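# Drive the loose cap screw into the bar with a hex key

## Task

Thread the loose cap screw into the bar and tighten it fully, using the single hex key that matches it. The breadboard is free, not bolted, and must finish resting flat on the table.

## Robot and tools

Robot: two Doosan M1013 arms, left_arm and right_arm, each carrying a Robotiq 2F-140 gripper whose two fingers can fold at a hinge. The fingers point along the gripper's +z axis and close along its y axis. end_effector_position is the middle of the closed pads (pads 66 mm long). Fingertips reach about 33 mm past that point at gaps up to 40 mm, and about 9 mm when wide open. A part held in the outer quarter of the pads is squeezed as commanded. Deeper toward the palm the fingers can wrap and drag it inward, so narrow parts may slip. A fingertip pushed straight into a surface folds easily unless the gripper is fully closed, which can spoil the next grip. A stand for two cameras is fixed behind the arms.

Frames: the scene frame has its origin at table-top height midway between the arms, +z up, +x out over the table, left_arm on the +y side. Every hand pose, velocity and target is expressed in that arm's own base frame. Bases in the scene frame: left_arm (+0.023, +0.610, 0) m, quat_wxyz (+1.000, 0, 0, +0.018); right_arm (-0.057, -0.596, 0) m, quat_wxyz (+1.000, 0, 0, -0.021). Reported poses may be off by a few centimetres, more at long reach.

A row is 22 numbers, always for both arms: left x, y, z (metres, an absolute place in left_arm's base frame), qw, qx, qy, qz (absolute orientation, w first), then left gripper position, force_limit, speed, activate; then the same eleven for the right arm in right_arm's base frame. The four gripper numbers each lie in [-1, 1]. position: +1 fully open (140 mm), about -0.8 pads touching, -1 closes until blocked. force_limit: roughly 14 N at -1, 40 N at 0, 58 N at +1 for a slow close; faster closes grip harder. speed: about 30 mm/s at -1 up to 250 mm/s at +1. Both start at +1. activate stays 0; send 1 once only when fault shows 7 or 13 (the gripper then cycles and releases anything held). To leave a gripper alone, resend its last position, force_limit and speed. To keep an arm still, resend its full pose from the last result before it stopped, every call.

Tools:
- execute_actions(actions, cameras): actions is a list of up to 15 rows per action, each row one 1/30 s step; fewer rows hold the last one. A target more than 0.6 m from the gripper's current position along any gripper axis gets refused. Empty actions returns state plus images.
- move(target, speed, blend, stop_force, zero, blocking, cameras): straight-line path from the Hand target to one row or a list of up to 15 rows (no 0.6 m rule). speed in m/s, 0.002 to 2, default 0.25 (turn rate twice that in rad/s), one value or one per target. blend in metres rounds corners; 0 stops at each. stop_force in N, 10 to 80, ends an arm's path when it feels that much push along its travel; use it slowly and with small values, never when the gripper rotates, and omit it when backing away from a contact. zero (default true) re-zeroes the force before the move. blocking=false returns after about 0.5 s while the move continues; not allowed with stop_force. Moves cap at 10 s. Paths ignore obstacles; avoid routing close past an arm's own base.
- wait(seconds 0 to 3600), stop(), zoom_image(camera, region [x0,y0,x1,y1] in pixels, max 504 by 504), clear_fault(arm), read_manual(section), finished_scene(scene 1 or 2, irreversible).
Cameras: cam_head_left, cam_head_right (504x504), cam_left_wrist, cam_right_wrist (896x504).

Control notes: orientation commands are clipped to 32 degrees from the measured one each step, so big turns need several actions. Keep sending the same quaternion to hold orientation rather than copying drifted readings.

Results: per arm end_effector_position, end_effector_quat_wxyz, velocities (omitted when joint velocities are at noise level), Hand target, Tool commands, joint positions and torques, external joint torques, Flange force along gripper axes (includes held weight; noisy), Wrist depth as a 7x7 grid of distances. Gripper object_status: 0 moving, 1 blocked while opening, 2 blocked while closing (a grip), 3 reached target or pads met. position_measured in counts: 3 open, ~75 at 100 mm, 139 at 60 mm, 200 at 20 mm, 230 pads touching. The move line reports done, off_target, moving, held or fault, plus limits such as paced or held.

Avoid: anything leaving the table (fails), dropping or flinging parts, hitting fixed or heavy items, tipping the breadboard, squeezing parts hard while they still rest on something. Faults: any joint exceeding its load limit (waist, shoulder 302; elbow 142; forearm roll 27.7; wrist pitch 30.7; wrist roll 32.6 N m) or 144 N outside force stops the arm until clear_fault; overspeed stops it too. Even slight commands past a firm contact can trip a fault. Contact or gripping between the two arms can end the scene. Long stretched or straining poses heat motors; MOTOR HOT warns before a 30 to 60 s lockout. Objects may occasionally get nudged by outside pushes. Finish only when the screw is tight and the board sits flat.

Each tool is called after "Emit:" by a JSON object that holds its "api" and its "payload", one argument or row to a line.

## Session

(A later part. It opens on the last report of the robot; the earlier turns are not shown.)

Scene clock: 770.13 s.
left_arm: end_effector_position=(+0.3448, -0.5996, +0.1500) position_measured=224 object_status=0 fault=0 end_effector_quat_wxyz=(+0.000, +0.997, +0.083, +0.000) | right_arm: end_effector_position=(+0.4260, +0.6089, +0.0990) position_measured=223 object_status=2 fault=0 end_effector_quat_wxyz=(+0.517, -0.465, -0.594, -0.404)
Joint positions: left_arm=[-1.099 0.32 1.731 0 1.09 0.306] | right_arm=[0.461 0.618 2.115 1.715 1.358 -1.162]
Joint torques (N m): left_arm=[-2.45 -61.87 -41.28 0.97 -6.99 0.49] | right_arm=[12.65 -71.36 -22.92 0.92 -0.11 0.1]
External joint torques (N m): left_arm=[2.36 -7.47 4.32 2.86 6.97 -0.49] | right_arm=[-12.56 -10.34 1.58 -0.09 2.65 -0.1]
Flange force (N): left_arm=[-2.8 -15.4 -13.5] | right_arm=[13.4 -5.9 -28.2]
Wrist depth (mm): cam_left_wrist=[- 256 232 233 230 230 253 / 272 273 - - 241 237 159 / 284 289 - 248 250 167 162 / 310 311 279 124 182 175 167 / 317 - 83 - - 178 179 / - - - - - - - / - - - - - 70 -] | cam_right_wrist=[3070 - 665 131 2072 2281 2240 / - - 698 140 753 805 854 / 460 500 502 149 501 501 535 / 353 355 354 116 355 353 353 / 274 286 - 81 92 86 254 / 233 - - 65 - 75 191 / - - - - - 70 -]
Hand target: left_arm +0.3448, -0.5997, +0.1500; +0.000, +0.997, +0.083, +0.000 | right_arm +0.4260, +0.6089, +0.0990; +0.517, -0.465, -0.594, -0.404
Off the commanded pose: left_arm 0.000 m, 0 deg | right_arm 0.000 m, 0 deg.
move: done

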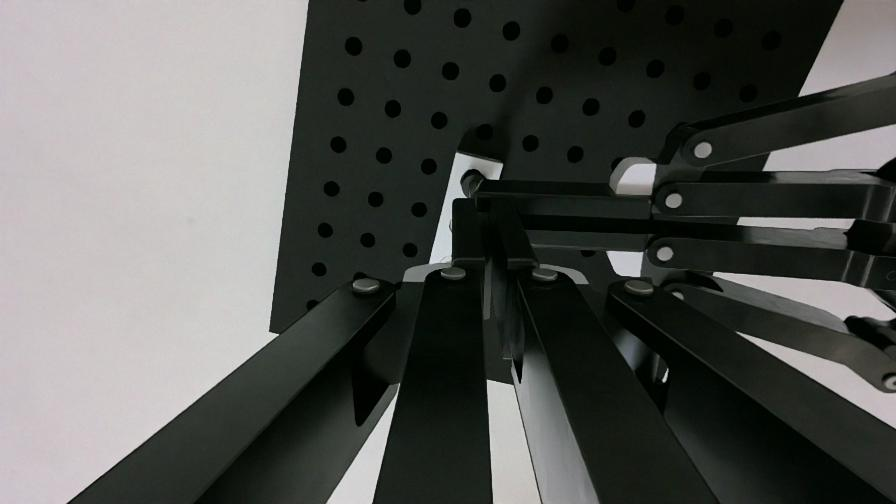

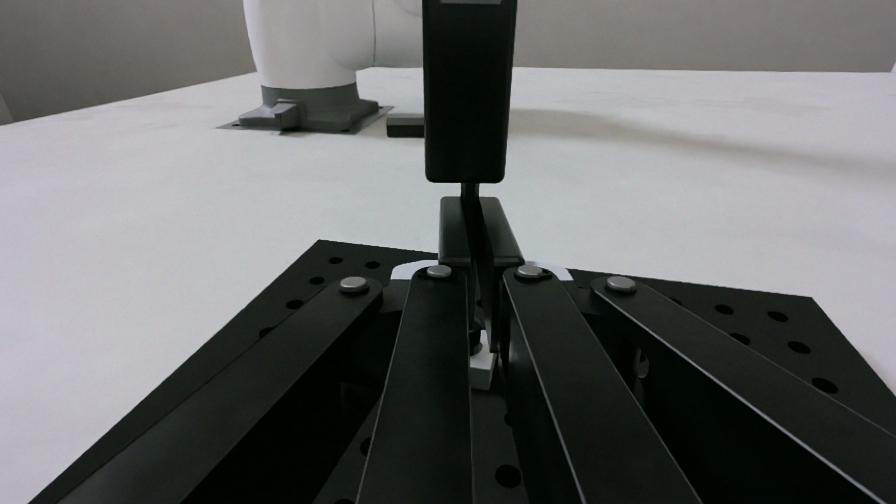

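Emit:
{"api": "move", "payload": {
  "target": [
    [0.3448,-0.5997,0.150,0,0.9966,0.0828,0,-1,0.5,-1,0,0.4260,0.6089,0.0990,0.5170,-0.4645,-0.5942,-0.4041,-0.6,0,-1,0]
  ]
}}

Emit:
{"api": "move", "payload": {
  "target": [
    [0.3448,-0.5997,0.150,0,0.9966,0.0828,0,-1,0.5,-1,0,0.4500,0.5129,0.113,0.5170,-0.4645,-0.5942,-0.4041,-0.6,0,-1,0],
    [0.3448,-0.5997,0.150,0,0.9966,0.0828,0,-1,0.5,-1,0,0.50,0.30,0.30,0.5170,-0.4645,-0.5942,-0.4041,-0.6,0,-1,0]
  ],
  "speed": [0.08,0.3],
  "blend": [0.01,0],
  "cameras": ["cam_left_wrist","cam_right_wrist","cam_head_right"]
}}

Emit:
{"api": "zoom_image", "payload": {
  "camera": "cam_right_wrist",
  "region": [380, 150, 580, 350]
}}

Scene clock: 778.13 s.
left_arm: end_effector_position=(+0.3448, -0.5997, +0.1500) position_measured=224 object_status=2 fault=0 end_effector_quat_wxyz=(+0.000, +0.997, +0.083, +0.000) | right_arm: end_effector_position=(+0.4260, +0.6089, +0.0990) position_measured=205 object_status=0 fault=0 end_effector_quat_wxyz=(+0.517, -0.465, -0.594, -0.404)
Joint positions: left_arm=[-1.099 0.32 1.731 0 1.09 0.306] | right_arm=[0.461 0.618 2.115 1.715 1.358 -1.162]
Joint torques (N m): left_arm=[4.2 -66.25 -33.37 3.77 -0.12 0.44] | right_arm=[0.19 -77.04 -21.99 1.2 1.86 -0.02]
External joint torques (N m): left_arm=[-4.6 -3.12 -3.72 0.07 0.1 -0.44] | right_arm=[-0.4 -4.38 0.51 -0.36 0.68 0.02]
Flange force (N): left_arm=[-5.9 5.0 -6.1] | right_arm=[7.1 -3.8 -3.9]
Wrist depth (mm): cam_left_wrist=[261 260 236 233 230 230 248 / - 273 267 244 243 179 155 / - - 255 - 174 168 162 / 304 301 - 119 185 179 170 / - - 83 - - 181 182 / - - - - - - 322 / - - - - - 70 -] | cam_right_wrist=[- 3032 661 130 2368 2144 2260 / 723 736 700 140 698 708 995 / 482 537 526 149 525 453 490 / 361 326 310 121 348 348 349 / 257 281 81 92 92 86 249 / 230 - - 69 - 74 181 / - - - - - - -]
Hand target: left_arm +0.3448, -0.5997, +0.1500; +0.000, +0.997, +0.083, +0.000 | right_arm +0.4260, +0.6089, +0.0990; +0.517, -0.465, -0.594, -0.404
Off the commanded pose: left_arm 0.000 m, 0 deg | right_arm 0.000 m, 0 deg.
move: done

Scene clock: 780.70 s.
left_arm: end_effector_position=(+0.3448, -0.5997, +0.1500) position_measured=224 object_status=2 fault=0 end_effector_quat_wxyz=(+0.000, +0.997, +0.083, +0.000) | right_arm: end_effector_position=(+0.5000, +0.3000, +0.3000) position_measured=205 object_status=3 fault=0 end_effector_quat_wxyz=(+0.517, -0.465, -0.594, -0.404)
Joint positions: left_arm=[-1.099 0.32 1.731 0 1.09 0.306] | right_arm=[-0.093 0.305 2.058 1.231 1.703 -0.838]
Joint torques (N m): left_arm=[4.19 -65.25 -32.84 3.76 -0.14 0.46] | right_arm=[-0.26 -58.23 -31.84 3.13 1.52 0.01]
External joint torques (N m): left_arm=[-3.95 -4.3 -4.3 0.1 0.11 -0.46] | right_arm=[0.13 -4.81 0.1 -0.26 0.54 -0.01]
Flange force (N): left_arm=[-5.2 4.3 -7.6] | right_arm=[6.5 -6.3 0.1]
Wrist depth (mm): cam_left_wrist=[256 - 240 240 230 230 251 / 274 274 276 249 244 242 258 / 287 285 280 251 254 253 - / 305 294 - 119 268 265 - / 322 321 83 - - - - / - - - - - - - / - - - - - 70 -] | cam_right_wrist=[2645 3070 3552 400 3070 2590 3070 / - 2996 1076 421 - 2645 - / 3229 3947 1023 448 1201 942 - / 751 751 763 117 135 810 777 / 608 619 81 81 93 86 595 / - - - 66 - 73 495 / - - - - - - -]
Hand target: left_arm +0.3448, -0.5997, +0.1500; +0.000, +0.997, +0.083, +0.000 | right_arm +0.5000, +0.3000, +0.3000; +0.517, -0.465, -0.594, -0.404
Off the commanded pose: left_arm 0.000 m, 0 deg | right_arm 0.000 m, 0 deg.
move: done
Images, in order (width x height): cam_head_right 504x504, cam_left_wrist 896x504, cam_right_wrist 896x504.

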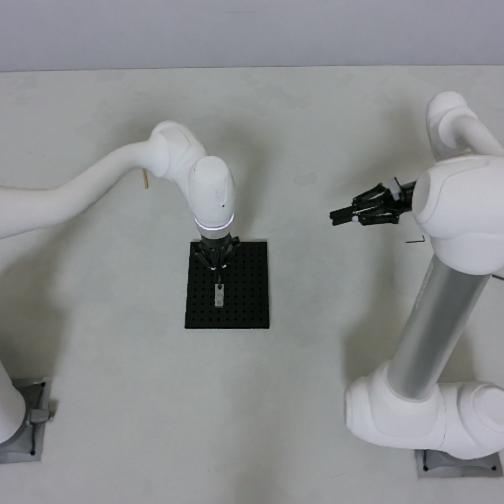

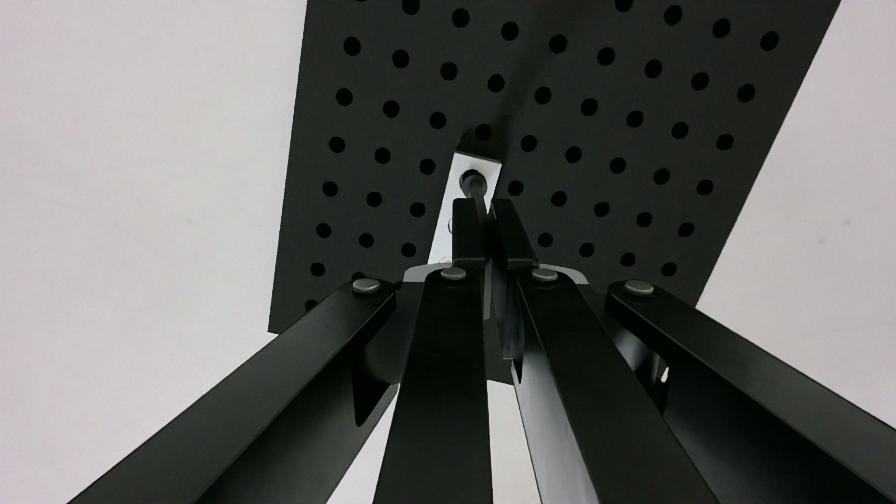

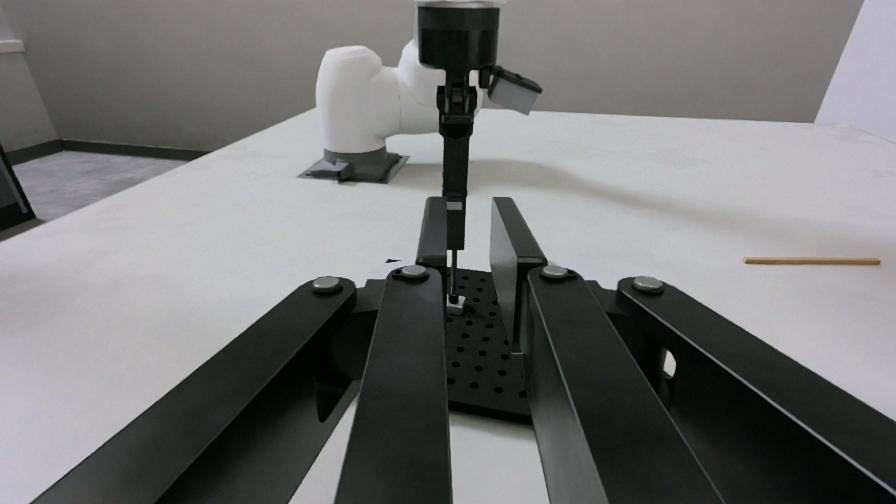

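Scaled by 2.520 from the camera's image (finer frame: 1280x720).

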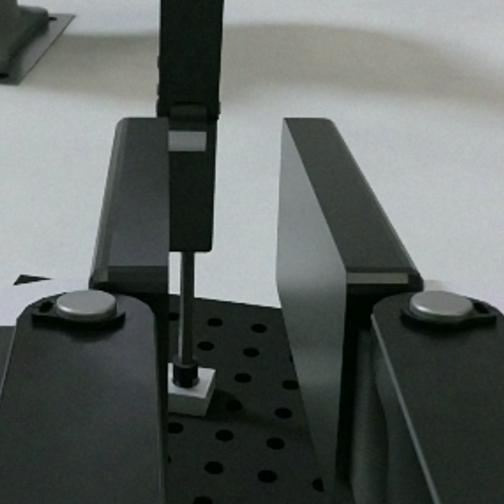

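Emit:
{"api": "move", "payload": {
  "target": [
    [0.3455,-0.5984,0.1498,0,0.8410,-0.5410,0,-1,0.5,-1,0,0.50,0.30,0.30,0.5170,-0.4645,-0.5942,-0.4041,-0.6,0,-1,0],
    [0.3469,-0.5987,0.1495,0,0.3379,-0.9412,0,-1,0.5,-1,0,0.50,0.30,0.30,0.5170,-0.4645,-0.5942,-0.4041,-0.6,0,-1,0],
    [0.3470,-0.6002,0.1492,0,-0.3049,-0.9524,0,-1,0.5,-1,0,0.50,0.30,0.30,0.5170,-0.4645,-0.5942,-0.4041,-0.6,0,-1,0],
    [0.3456,-0.6006,0.1490,0,-0.8216,-0.5700,0,-1,0.5,-1,0,0.50,0.30,0.30,0.5170,-0.4645,-0.5942,-0.4041,-0.6,0,-1,0]
  ],
  "speed": 0.4,
  "blend": [0.05,0.05,0.05,0],
  "cameras": ["cam_right_wrist","cam_left_wrist"]
}}

Emit:
{"api": "zoom_image", "payload": {
  "camera": "cam_right_wrist",
  "region": [420, 170, 520, 350]
}}

Scene clock: 802.53 s.
left_arm: end_effector_position=(+0.3455, -0.6006, +0.1490) position_measured=224 object_status=2 fault=0 end_effector_quat_wxyz=(+0.000, +0.822, +0.570, +0.000) | right_arm: end_effector_position=(+0.5000, +0.3000, +0.3000) position_measured=205 object_status=3 fault=0 end_effector_quat_wxyz=(+0.517, -0.465, -0.594, -0.404)
Joint positions: left_arm=[-1.099 0.323 1.73 0 1.089 5.542] | right_arm=[-0.093 0.305 2.058 1.231 1.703 -0.838]
Joint torques (N m): left_arm=[6.18 -74.21 -38.3 3.77 0.45 0.46] | right_arm=[-0.14 -58.43 -31.71 3.24 1.45 0.01]
External joint torques (N m): left_arm=[-5.93 4.56 1.34 0.06 -0.42 -0.46] | right_arm=[0.17 -4.36 0.06 -0.39 0.61 -0.01]
Flange force (N): left_arm=[-9.1 -3.4 5.5] | right_arm=[5.9 -5.7 -0.1]
Wrist depth (mm): cam_left_wrist=[- 257 231 235 231 230 251 / 275 - 242 - 240 242 261 / - - - 246 252 253 275 / 305 - - 124 262 266 279 / - - 88 - - 274 - / - - - - - - - / - - - - - 70 -] | cam_right_wrist=[3552 3032 3188 402 2645 - - / 3406 2826 1023 450 - 2414 - / 3032 1282 1072 490 1213 - 999 / 758 715 712 136 122 717 777 / 585 617 81 86 92 81 623 / 498 - - 65 - 73 69 / - - - - - - -]
Hand target: left_arm +0.3456, -0.6006, +0.1490; +0.000, +0.822, +0.570, +0.000 | right_arm +0.5000, +0.3000, +0.3000; +0.517, -0.465, -0.594, -0.404
Off the commanded pose: left_arm 0.000 m, 0 deg | right_arm 0.000 m, 0 deg.
move: done
Images, in order (width x height): cam_left_wrist 896x504, cam_right_wrist 896x504.

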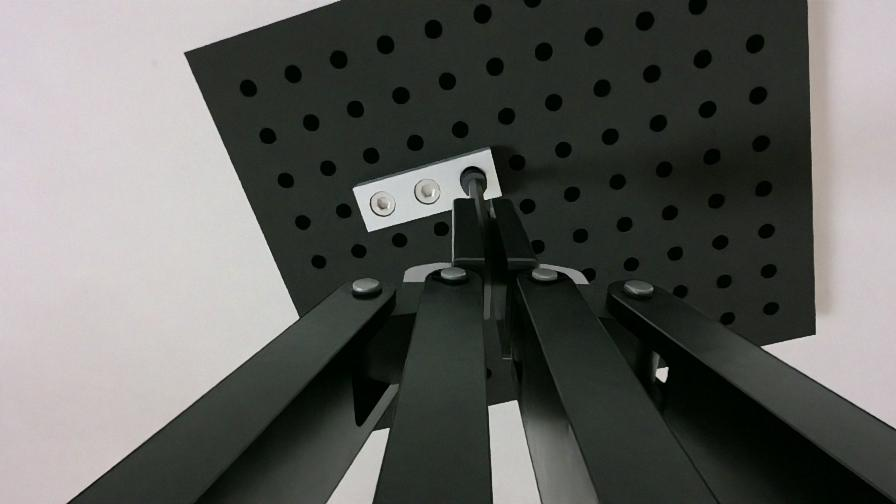

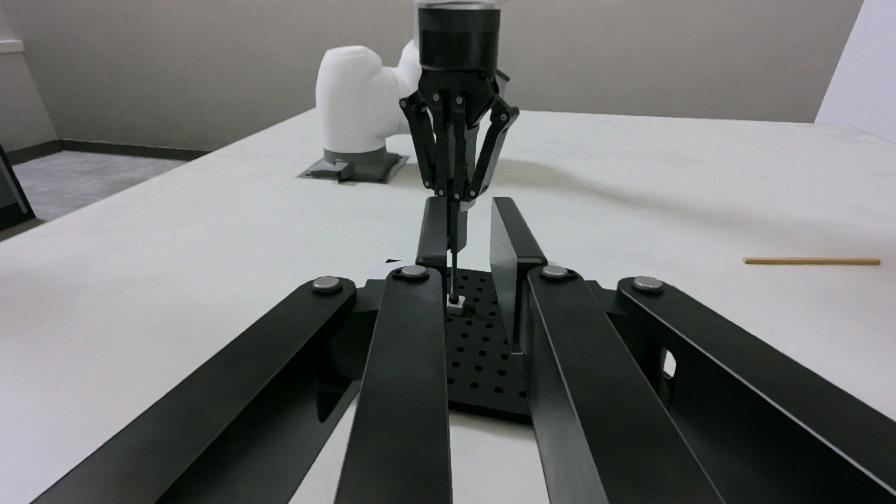

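Scaled by 2.800 from the camera's image (finer frame: 1280x720).

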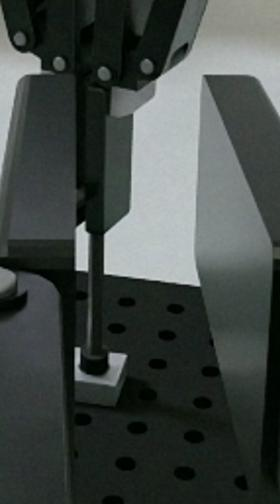

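Emit:
{"api": "zoom_image", "payload": {
  "camera": "cam_left_wrist",
  "region": [440, 140, 510, 210]
}}

Scaled by 7.200 from the camera's image (finer frame: 1280x720).

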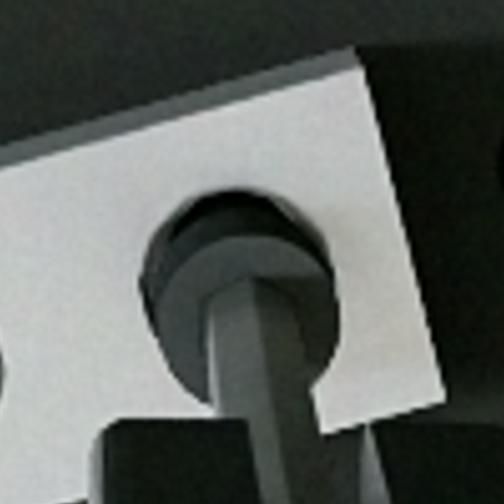

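Emit:
{"api": "move", "payload": {
  "target": [
    [0.3456,-0.6006,0.159,0,-0.8216,-0.5700,0,-1,0.5,-1,0,0.50,0.30,0.30,0.5170,-0.4645,-0.5942,-0.4041,-0.6,0,-1,0],
    [0.3471,-0.5999,0.159,0,-0.1779,-0.9840,0,-1,0.5,-1,0,0.50,0.30,0.30,0.5170,-0.4645,-0.5942,-0.4041,-0.6,0,-1,0],
    [0.3464,-0.5984,0.159,0,0.57,-0.8216,0,-1,0.5,-1,0,0.50,0.30,0.30,0.5170,-0.4645,-0.5942,-0.4041,-0.6,0,-1,0],
    [0.3449,-0.5991,0.159,0,0.984,-0.1779,0,-1,0.5,-1,0,0.50,0.30,0.30,0.5170,-0.4645,-0.5942,-0.4041,-0.6,0,-1,0],
    [0.3456,-0.6006,0.159,0,0.8216,0.57,0,-1,0.5,-1,0,0.50,0.30,0.30,0.5170,-0.4645,-0.5942,-0.4041,-0.6,0,-1,0],
    [0.3471,-0.5999,0.159,0,0.1779,0.984,0,-1,0.5,-1,0,0.50,0.30,0.30,0.5170,-0.4645,-0.5942,-0.4041,-0.6,0,-1,0],
    [0.3464,-0.5984,0.159,0,-0.57,0.8216,0,-1,0.5,-1,0,0.50,0.30,0.30,0.5170,-0.4645,-0.5942,-0.4041,-0.6,0,-1,0],
    [0.3449,-0.5991,0.159,0,-0.984,0.1779,0,-1,0.5,-1,0,0.50,0.30,0.30,0.5170,-0.4645,-0.5942,-0.4041,-0.6,0,-1,0],
    [0.3448,-0.5997,0.159,0,-0.9966,-0.0828,0,-1,0.5,-1,0,0.50,0.30,0.30,0.5170,-0.4645,-0.5942,-0.4041,-0.6,0,-1,0]
  ],
  "speed": [0.04,1,1,1,1,1,1,1,1],
  "blend": [0,0.1,0.1,0.1,0.1,0.1,0.1,0.1,0],
  "cameras": ["cam_right_wrist","cam_left_wrist"]
}}

Emit:
{"api": "zoom_image", "payload": {
  "camera": "cam_left_wrist",
  "region": [430, 120, 530, 220]
}}

Emit:
{"api": "zoom_image", "payload": {
  "camera": "cam_right_wrist",
  "region": [420, 170, 520, 350]
}}

Scene clock: 822.60 s.
left_arm: end_effector_position=(+0.3448, -0.5997, +0.1590) position_measured=224 object_status=2 fault=0 end_effector_quat_wxyz=(+0.000, +0.997, +0.083, +0.000) | right_arm: end_effector_position=(+0.5000, +0.3000, +0.3000) position_measured=205 object_status=3 fault=0 end_effector_quat_wxyz=(+0.517, -0.465, -0.594, -0.404)
Joint positions: left_arm=[-1.099 0.314 1.722 0 1.106 -5.977] | right_arm=[-0.093 0.305 2.058 1.231 1.703 -0.838]
Joint torques (N m): left_arm=[4.22 -73.75 -38.66 3.84 0.41 0.42] | right_arm=[0.33 -58.12 -31.8 3.18 1.42 -0.04]
External joint torques (N m): left_arm=[-3.98 4.51 1.19 0.06 -0.44 -0.42] | right_arm=[-0.36 -5.13 -0.03 -0.31 0.64 0.04]
Flange force (N): left_arm=[-4.7 5.6 5.2] | right_arm=[7.0 -6.7 -0.9]
Wrist depth (mm): cam_left_wrist=[- 264 257 - 238 240 255 / - 281 272 251 248 251 275 / - - 271 257 269 267 296 / 306 319 - 119 277 284 - / - 324 83 - - - - / - - - - - - - / - - - - - 70 -] | cam_right_wrist=[3188 2891 2826 398 2590 2368 2462 / 3767 - 1036 420 2537 2732 2391 / 3188 4076 1115 485 1007 - 1045 / 763 - - 136 135 - - / 555 - 81 86 92 86 577 / 496 - - 69 - 73 497 / - - - - - - -]
Hand target: left_arm +0.3448, -0.5997, +0.1590; +0.000, +0.997, +0.083, +0.000 | right_arm +0.5000, +0.3000, +0.3000; +0.517, -0.465, -0.594, -0.404
Off the commanded pose: left_arm 0.000 m, 0 deg | right_arm 0.000 m, 0 deg.
move: done
Images, in order (width x height): cam_left_wrist 896x504, cam_right_wrist 896x504.

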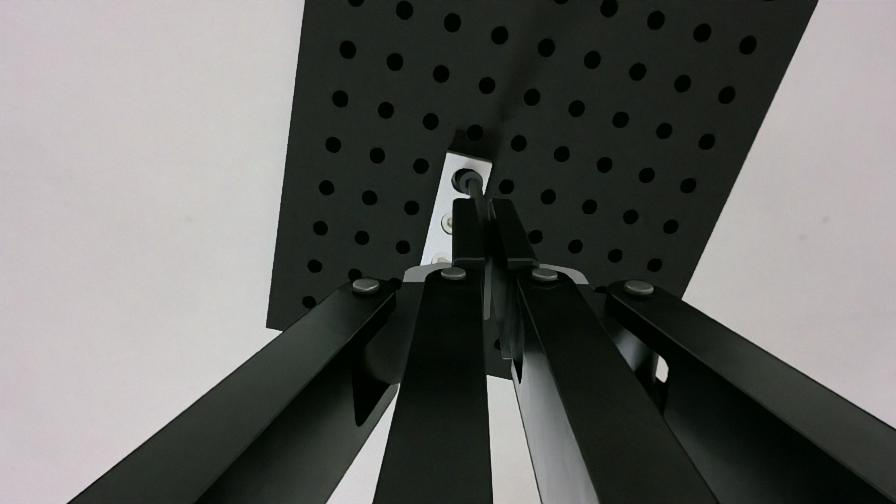

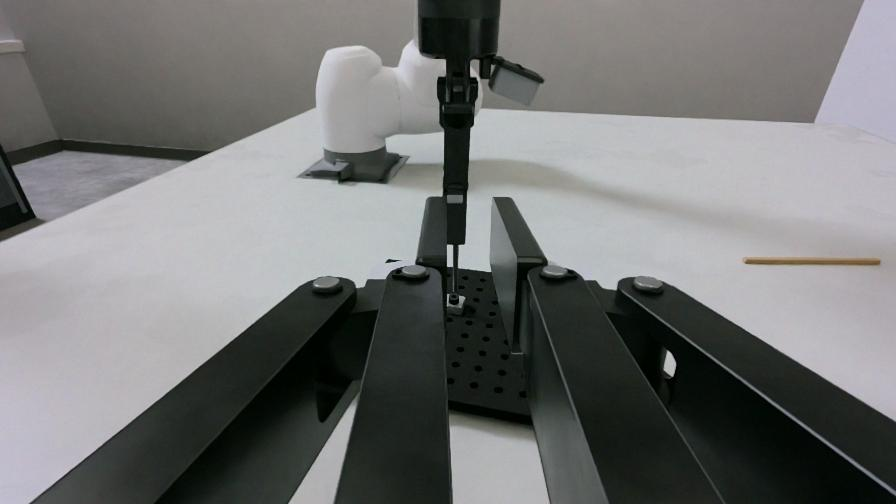

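Scaled by 5.040 from the camera's image (finer frame: 1280x720).

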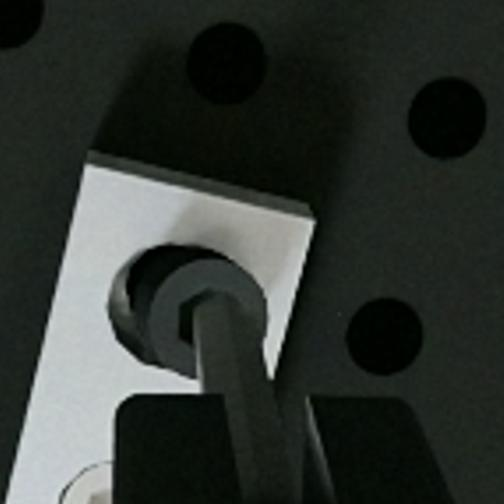

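Scaled by 2.800 from the camera's image (finer frame: 1280x720).

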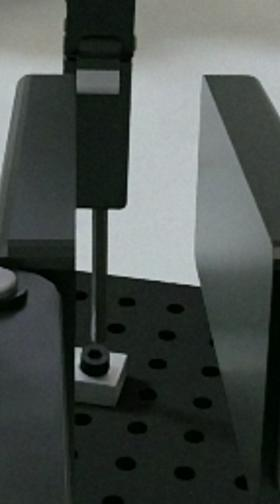

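Emit:
{"api": "move", "payload": {
  "target": [
    [0.3448,-0.5997,0.159,0,-0.9966,-0.0828,0,-1,0.5,-1,0,0.440,0.54,0.13,0.5170,-0.4645,-0.5942,-0.4041,0.5,0,0,0]
  ],
  "speed": 0.3,
  "cameras": ["cam_right_wrist","cam_left_wrist"]
}}

Emit:
{"api": "zoom_image", "payload": {
  "camera": "cam_right_wrist",
  "region": [380, 100, 560, 340]
}}

Scene clock: 847.37 s.
left_arm: end_effector_position=(+0.3448, -0.5997, +0.1590) position_measured=224 object_status=2 fault=0 end_effector_quat_wxyz=(+0.000, +0.997, +0.083, +0.000) | right_arm: end_effector_position=(+0.4400, +0.5400, +0.1301) position_measured=66 object_status=3 fault=0 end_effector_quat_wxyz=(+0.517, -0.465, -0.594, -0.404)
Joint positions: left_arm=[-1.099 0.314 1.722 0 1.106 -5.977] | right_arm=[0.34 0.55 2.149 1.598 1.404 -1.124]
Joint torques (N m): left_arm=[4.57 -73.77 -38.64 3.8 0.35 0.41] | right_arm=[-0.19 -72.29 -22.57 1.4 1.89 -0.03]
External joint torques (N m): left_arm=[-4.55 4.63 1.22 0.08 -0.38 -0.41] | right_arm=[0.11 -4.35 0.18 -0.27 0.58 0.03]
Flange force (N): left_arm=[-5.4 6.0 5.3] | right_arm=[7.4 -3.8 -2.3]
Wrist depth (mm): cam_left_wrist=[- - 245 - 240 240 230 / 280 - - 246 254 251 273 / 295 297 266 263 265 264 290 / 305 309 - 119 273 281 305 / - - 83 - - 313 319 / - - - - - - 177 / - - - - - 70 -] | cam_right_wrist=[- 3406 736 197 2438 2438 2391 / 3070 832 772 208 - 1011 938 / 595 574 - 532 573 574 531 / 411 414 159 357 357 135 412 / 86 88 267 271 278 108 87 / - - 227 228 228 - 67 / - - 193 192 192 192 -]
Hand target: left_arm +0.3448, -0.5997, +0.1590; +0.000, +0.997, +0.083, +0.000 | right_arm +0.4400, +0.5400, +0.1300; +0.517, -0.465, -0.594, -0.404
Off the commanded pose: left_arm 0.000 m, 0 deg | right_arm 0.000 m, 0 deg.
move: done
Images, in order (width x height): cam_left_wrist 896x504, cam_right_wrist 896x504.

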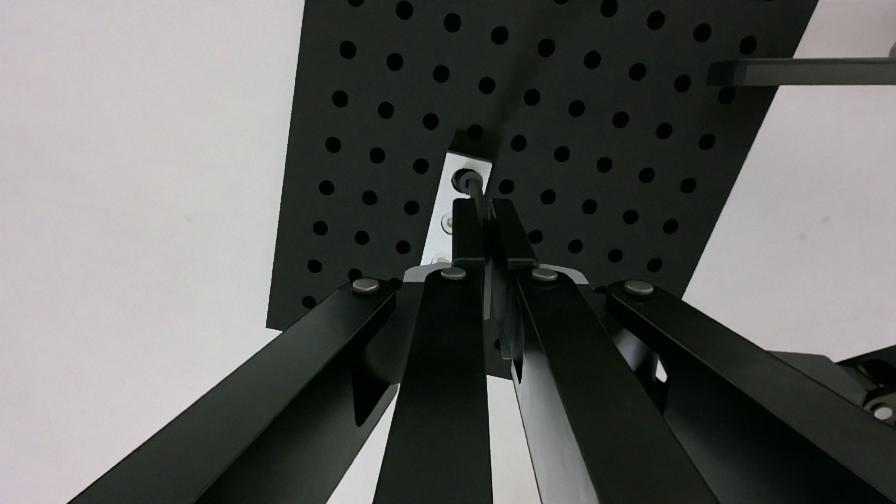

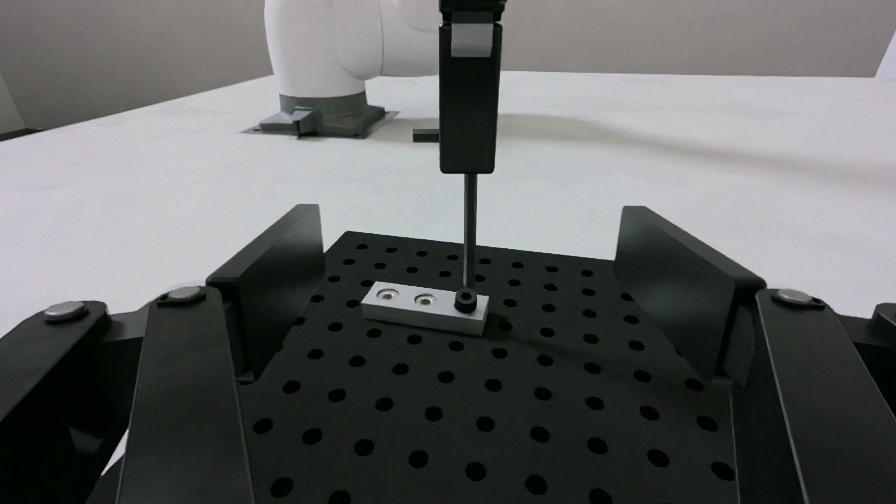

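Scaled by 2.100 from the camera's image (finer frame: 1280x720).

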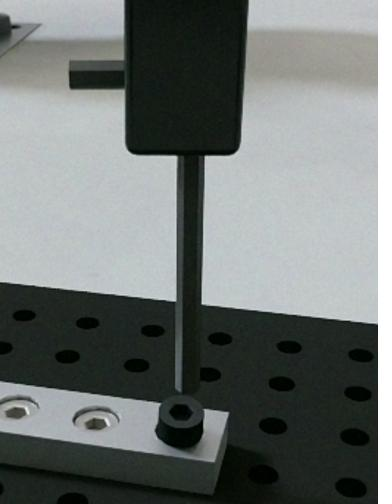

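Emit:
{"api": "move", "payload": {
  "target": [
    [0.3448,-0.5997,0.175,0,-0.9966,-0.0828,0,-1,0.5,-1,0,0.440,0.54,0.13,0.5170,-0.4645,-0.5942,-0.4041,-0.4,0,0,0],
    [0.3448,-0.5997,0.175,0,-0.9966,-0.0828,0,-1,0.5,-1,0,0.4347,0.5768,0.0636,0.5170,-0.4645,-0.5942,-0.4041,-0.4,0,0,0]
  ],
  "speed": 0.1,
  "cameras": ["cam_right_wrist","cam_left_wrist"]
}}

Emit:
{"api": "zoom_image", "payload": {
  "camera": "cam_right_wrist",
  "region": [390, 130, 550, 310]
}}

Scene clock: 878.83 s.
left_arm: end_effector_position=(+0.3448, -0.5997, +0.1750) position_measured=224 object_status=2 fault=0 end_effector_quat_wxyz=(+0.000, +0.997, +0.083, +0.000) | right_arm: end_effector_position=(+0.4347, +0.5768, +0.0636) position_measured=179 object_status=3 fault=0 end_effector_quat_wxyz=(+0.517, -0.465, -0.594, -0.404)
Joint positions: left_arm=[-1.099 0.302 1.706 0 1.133 -5.977] | right_arm=[0.404 0.675 2.126 1.675 1.387 -1.229]
Joint torques (N m): left_arm=[4.47 -73.06 -39.17 3.84 0.38 0.43] | right_arm=[-0.49 -78.25 -19.29 1.1 1.95 -0.05]
External joint torques (N m): left_arm=[-4.05 4.59 1.43 0.09 -0.39 -0.43] | right_arm=[0.32 -6.07 0.44 -0.31 0.67 0.05]
Flange force (N): left_arm=[-4.9 5.4 5.3] | right_arm=[10.7 -4.5 -2.9]
Wrist depth (mm): cam_left_wrist=[- 277 275 - 254 254 273 / 307 290 272 269 264 223 206 / - 302 286 268 277 276 217 / 320 331 294 124 244 240 226 / - 341 83 - - 332 343 / - - - - - - 356 / - - - - - 70 -] | cam_right_wrist=[2645 3108 710 733 2858 2200 2125 / 563 592 643 510 649 751 639 / 381 383 309 309 384 386 417 / 272 258 220 201 154 221 234 / 213 86 86 164 109 87 171 / - 66 69 139 - 75 67 / - 68 - 118 - - -]
Hand target: left_arm +0.3448, -0.5997, +0.1750; +0.000, +0.997, +0.083, +0.000 | right_arm +0.4347, +0.5768, +0.0636; +0.517, -0.465, -0.594, -0.404
Off the commanded pose: left_arm 0.000 m, 0 deg | right_arm 0.000 m, 0 deg.
move: done
Images, in order (width x height): cam_left_wrist 896x504, cam_right_wrist 896x504.

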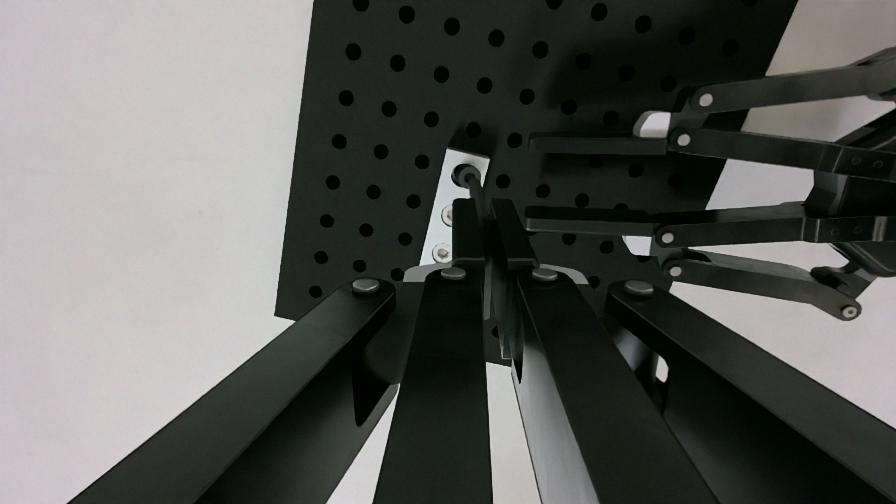

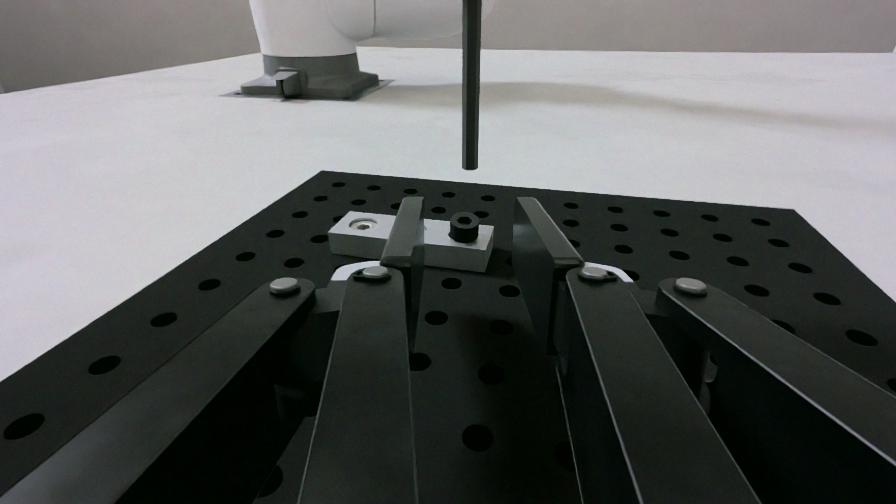

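Scaled by 2.800 from the camera's image (finer frame: 1280x720).

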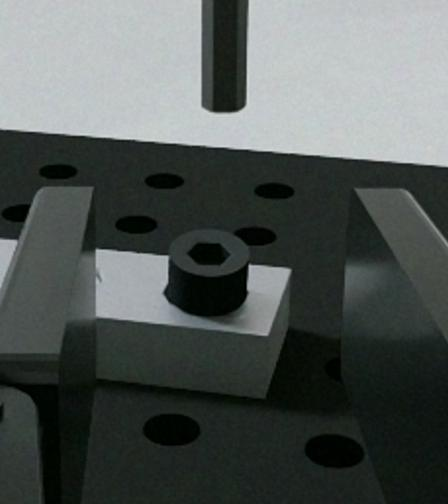

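Emit:
{"api": "move", "payload": {
  "target": [
    [0.3448,-0.5997,0.175,0,-0.9966,-0.0828,0,-1,0.5,-1,0,0.4263,0.6104,0.0587,0.5170,-0.4645,-0.5942,-0.4041,-0.4,0,0,0]
  ],
  "speed": 0.04
}}

Emit:
{"api": "move", "payload": {
  "target": [
    [0.3448,-0.5997,0.175,0,-0.9966,-0.0828,0,-1,0.5,-1,0,0.4263,0.6104,0.0587,0.5170,-0.4645,-0.5942,-0.4041,-1,-1,-1,0]
  ],
  "cameras": ["cam_right_wrist","cam_left_wrist"]
}}

Emit:
{"api": "zoom_image", "payload": {
  "camera": "cam_right_wrist",
  "region": [410, 120, 530, 310]
}}

Emit:
{"api": "zoom_image", "payload": {
  "camera": "cam_left_wrist",
  "region": [430, 120, 530, 220]
}}

Scene clock: 886.33 s.
left_arm: end_effector_position=(+0.3448, -0.5997, +0.1750) position_measured=224 object_status=2 fault=0 end_effector_quat_wxyz=(+0.000, +0.997, +0.083, +0.000) | right_arm: end_effector_position=(+0.4263, +0.6104, +0.0587) position_measured=179 object_status=3 fault=0 end_effector_quat_wxyz=(+0.517, -0.465, -0.594, -0.404)
Joint positions: left_arm=[-1.099 0.302 1.706 0 1.133 -5.977] | right_arm=[0.463 0.689 2.109 1.731 1.367 -1.228]
Joint torques (N m): left_arm=[4.3 -73 -39.22 3.85 0.37 0.42] | right_arm=[-0.05 -79.39 -19.27 1.02 2.04 0.02]
External joint torques (N m): left_arm=[-4.5 4.6 1.39 0.07 -0.39 -0.42] | right_arm=[0.05 -6.02 0.28 -0.34 0.58 -0.02]
Flange force (N): left_arm=[-5.5 5.7 5.3] | right_arm=[10.2 -4.1 -3.4]
Wrist depth (mm): cam_left_wrist=[275 279 - 256 253 254 269 / - 295 - 264 231 226 210 / - 307 - 265 278 243 214 / - - 292 124 242 242 226 / - - 83 - - 331 - / - - - - - - - / - - - - - 70 -] | cam_right_wrist=[2891 2763 674 702 - - 1989 / 593 548 663 545 634 604 611 / 367 369 369 342 369 342 364 / 263 248 198 175 154 210 211 / 204 156 86 156 109 87 164 / - 66 69 133 - 74 67 / - 68 - 109 - - -]
Hand target: left_arm +0.3448, -0.5997, +0.1750; +0.000, +0.997, +0.083, +0.000 | right_arm +0.4263, +0.6104, +0.0587; +0.517, -0.465, -0.594, -0.404
Off the commanded pose: left_arm 0.000 m, 0 deg | right_arm 0.000 m, 0 deg.
move: done

Scene clock: 887.27 s.
left_arm: end_effector_position=(+0.3448, -0.5997, +0.1750) position_measured=224 object_status=2 fault=0 end_effector_quat_wxyz=(+0.000, +0.997, +0.083, +0.000) | right_arm: end_effector_position=(+0.4263, +0.6104, +0.0587) position_measured=211 object_status=2 fault=0 end_effector_quat_wxyz=(+0.517, -0.465, -0.594, -0.404)
Joint positions: left_arm=[-1.099 0.302 1.706 0 1.133 -5.977] | right_arm=[0.463 0.689 2.109 1.731 1.367 -1.228]
Joint torques (N m): left_arm=[4.43 -73.12 -39.23 3.82 0.42 0.46] | right_arm=[-0.71 -79.63 -20.24 1.46 1.63 -0.07]
External joint torques (N m): left_arm=[-4.34 4.65 1.42 0.11 -0.44 -0.46] | right_arm=[0.59 -6.01 1.29 -0.77 0.99 0.07]
Flange force (N): left_arm=[-5.3 5.6 5.4] | right_arm=[10.5 -5.8 -4.0]
Wrist depth (mm): cam_left_wrist=[281 - 257 261 252 254 247 / - 296 - 271 264 224 210 / - 311 - 259 239 227 214 / 331 326 - 124 247 242 229 / 341 346 83 - - - 341 / - - - - - - - / - - - - - 70 -] | cam_right_wrist=[3032 2512 672 674 2181 - - / 543 606 625 490 550 550 614 / 338 364 372 342 370 371 369 / 263 223 198 122 210 210 223 / 205 170 - 81 92 83 157 / 138 - 73 69 - 76 134 / - - - - - 73 -]
Hand target: left_arm +0.3448, -0.5997, +0.1750; +0.000, +0.997, +0.083, +0.000 | right_arm +0.4263, +0.6104, +0.0587; +0.517, -0.465, -0.594, -0.404
Off the commanded pose: left_arm 0.000 m, 0 deg | right_arm 0.000 m, 0 deg.
move: done
Images, in order (width x height): cam_left_wrist 896x504, cam_right_wrist 896x504.

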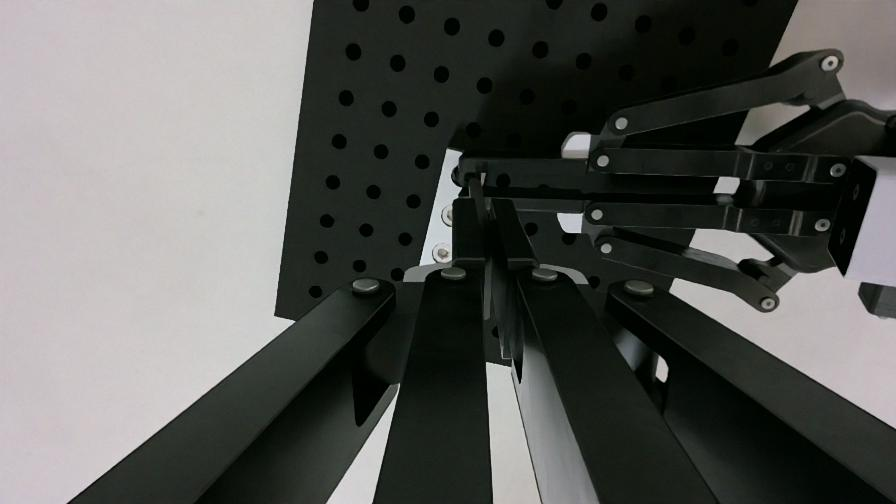

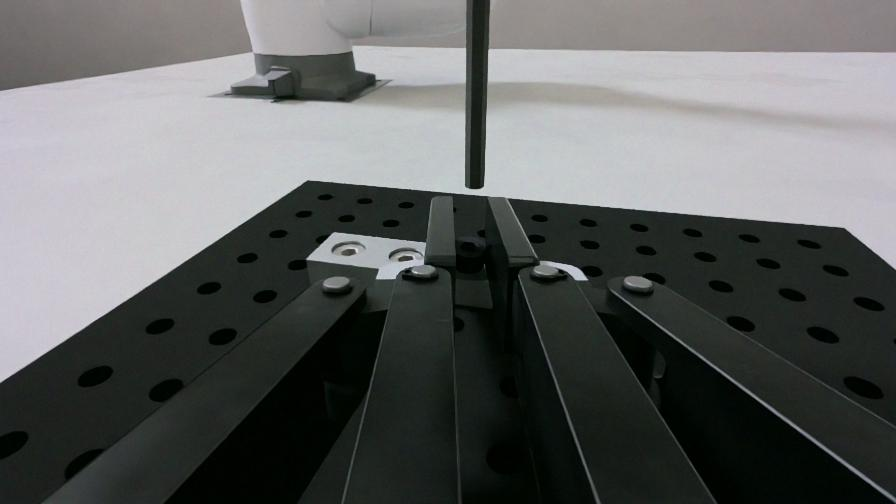

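Scaled by 2.653 from the camera's image (finer frame: 1280x720).

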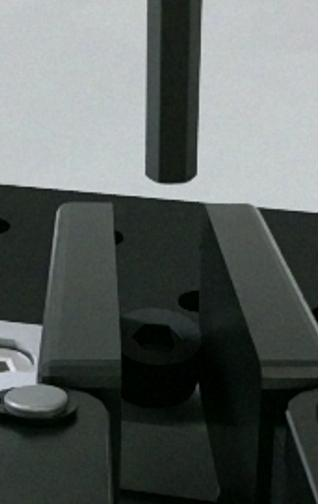

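Scaled by 5.040 from the camera's image (finer frame: 1280x720).

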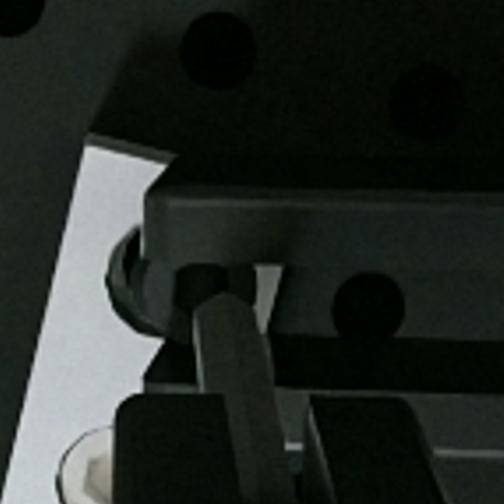

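Emit:
{"api": "move", "payload": {
  "target": [
    [0.3448,-0.5997,0.175,0,-0.9966,-0.0828,0,-1,0.5,-1,0,0.4254,0.6141,0.0590,0.5170,-0.4645,-0.5942,-0.4041,-1,-1,-1,0]
  ],
  "speed": 0.02,
  "cameras": ["cam_right_wrist","cam_left_wrist"]
}}

Emit:
{"api": "zoom_image", "payload": {
  "camera": "cam_right_wrist",
  "region": [430, 160, 520, 300]
}}

Emit:
{"api": "zoom_image", "payload": {
  "camera": "cam_left_wrist",
  "region": [440, 140, 500, 200]
}}

Scene clock: 893.23 s.
left_arm: end_effector_position=(+0.3448, -0.5997, +0.1750) position_measured=224 object_status=2 fault=0 end_effector_quat_wxyz=(+0.000, +0.997, +0.083, +0.000) | right_arm: end_effector_position=(+0.4254, +0.6141, +0.0590) position_measured=211 object_status=2 fault=0 end_effector_quat_wxyz=(+0.517, -0.465, -0.594, -0.404)
Joint positions: left_arm=[-1.099 0.302 1.706 0 1.133 -5.977] | right_arm=[0.469 0.689 2.107 1.736 1.364 -1.227]
Joint torques (N m): left_arm=[4.28 -73.1 -39.13 3.87 0.39 0.42] | right_arm=[-0.45 -79.24 -19.82 1.13 1.52 -0.03]
External joint torques (N m): left_arm=[-4.14 4.63 1.31 0.05 -0.42 -0.42] | right_arm=[0.49 -6.11 0.9 -0.46 1.09 0.03]
Flange force (N): left_arm=[-4.9 5.7 5.3] | right_arm=[10.4 -5.4 -3.6]
Wrist depth (mm): cam_left_wrist=[- - - - 256 254 248 / - - - 270 260 228 209 / 315 308 - 278 239 224 214 / 326 324 - 136 246 240 228 / 347 352 83 - - 242 337 / 363 - - - - - 361 / - - - - - 70 -] | cam_right_wrist=[2996 2732 660 733 2391 - - / 605 604 633 546 551 - 614 / 339 368 368 274 374 371 374 / 262 249 211 122 211 212 211 / 204 171 - 92 92 86 165 / 138 - 73 69 - 76 135 / - - - - - 73 -]
Hand target: left_arm +0.3448, -0.5997, +0.1750; +0.000, +0.997, +0.083, +0.000 | right_arm +0.4254, +0.6141, +0.0590; +0.517, -0.465, -0.594, -0.404
Off the commanded pose: left_arm 0.000 m, 0 deg | right_arm 0.000 m, 0 deg.
move: done
Images, in order (width x height): cam_left_wrist 896x504, cam_right_wrist 896x504.

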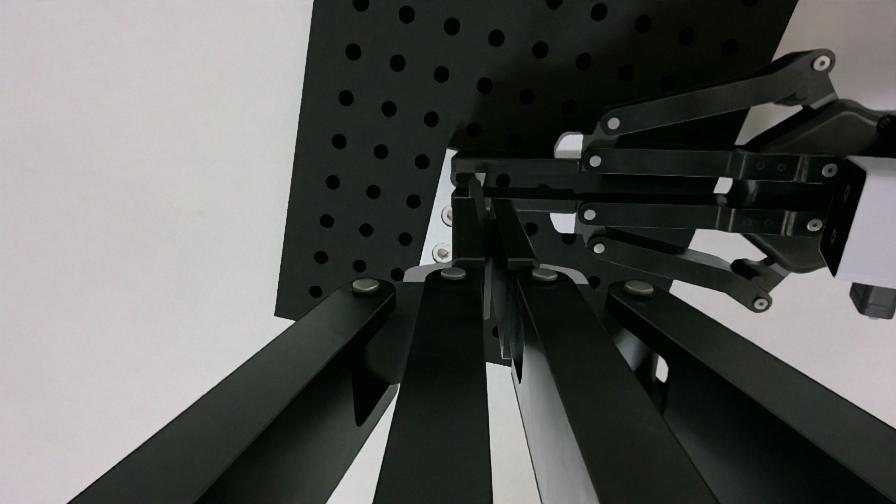

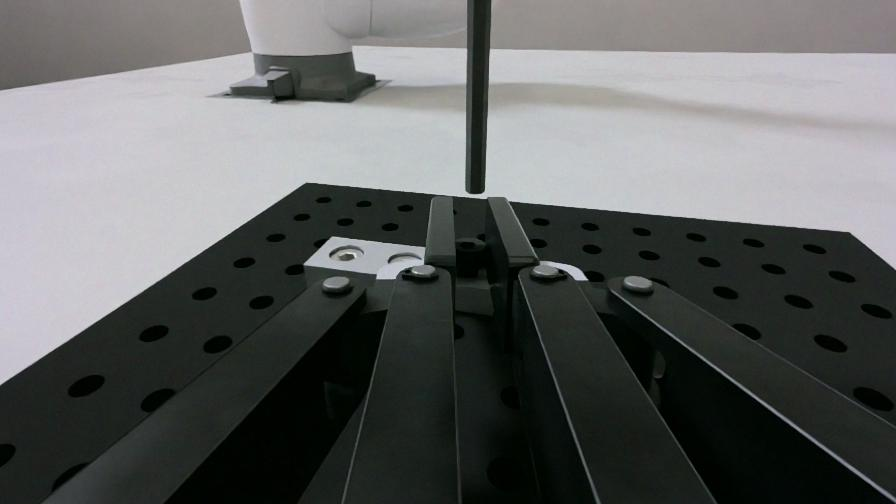

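Scaled by 3.600 from the camera's image (finer frame: 1280x720).

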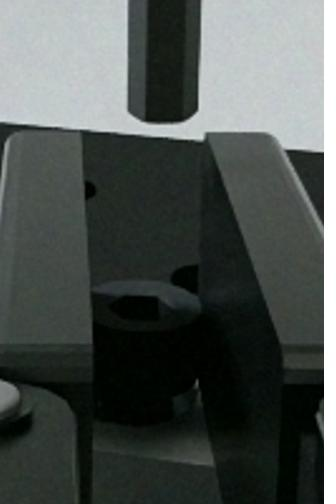

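Scaled by 8.400 from the camera's image (finer frame: 1280x720).

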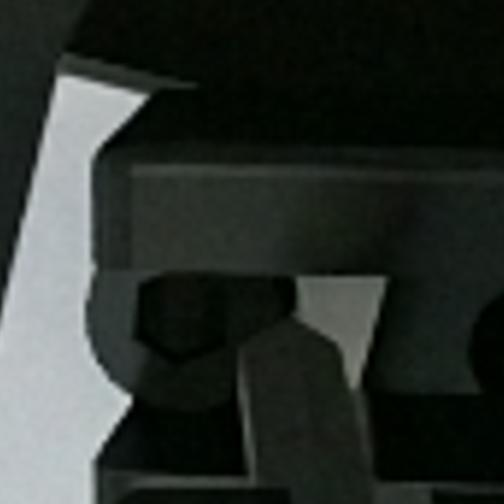

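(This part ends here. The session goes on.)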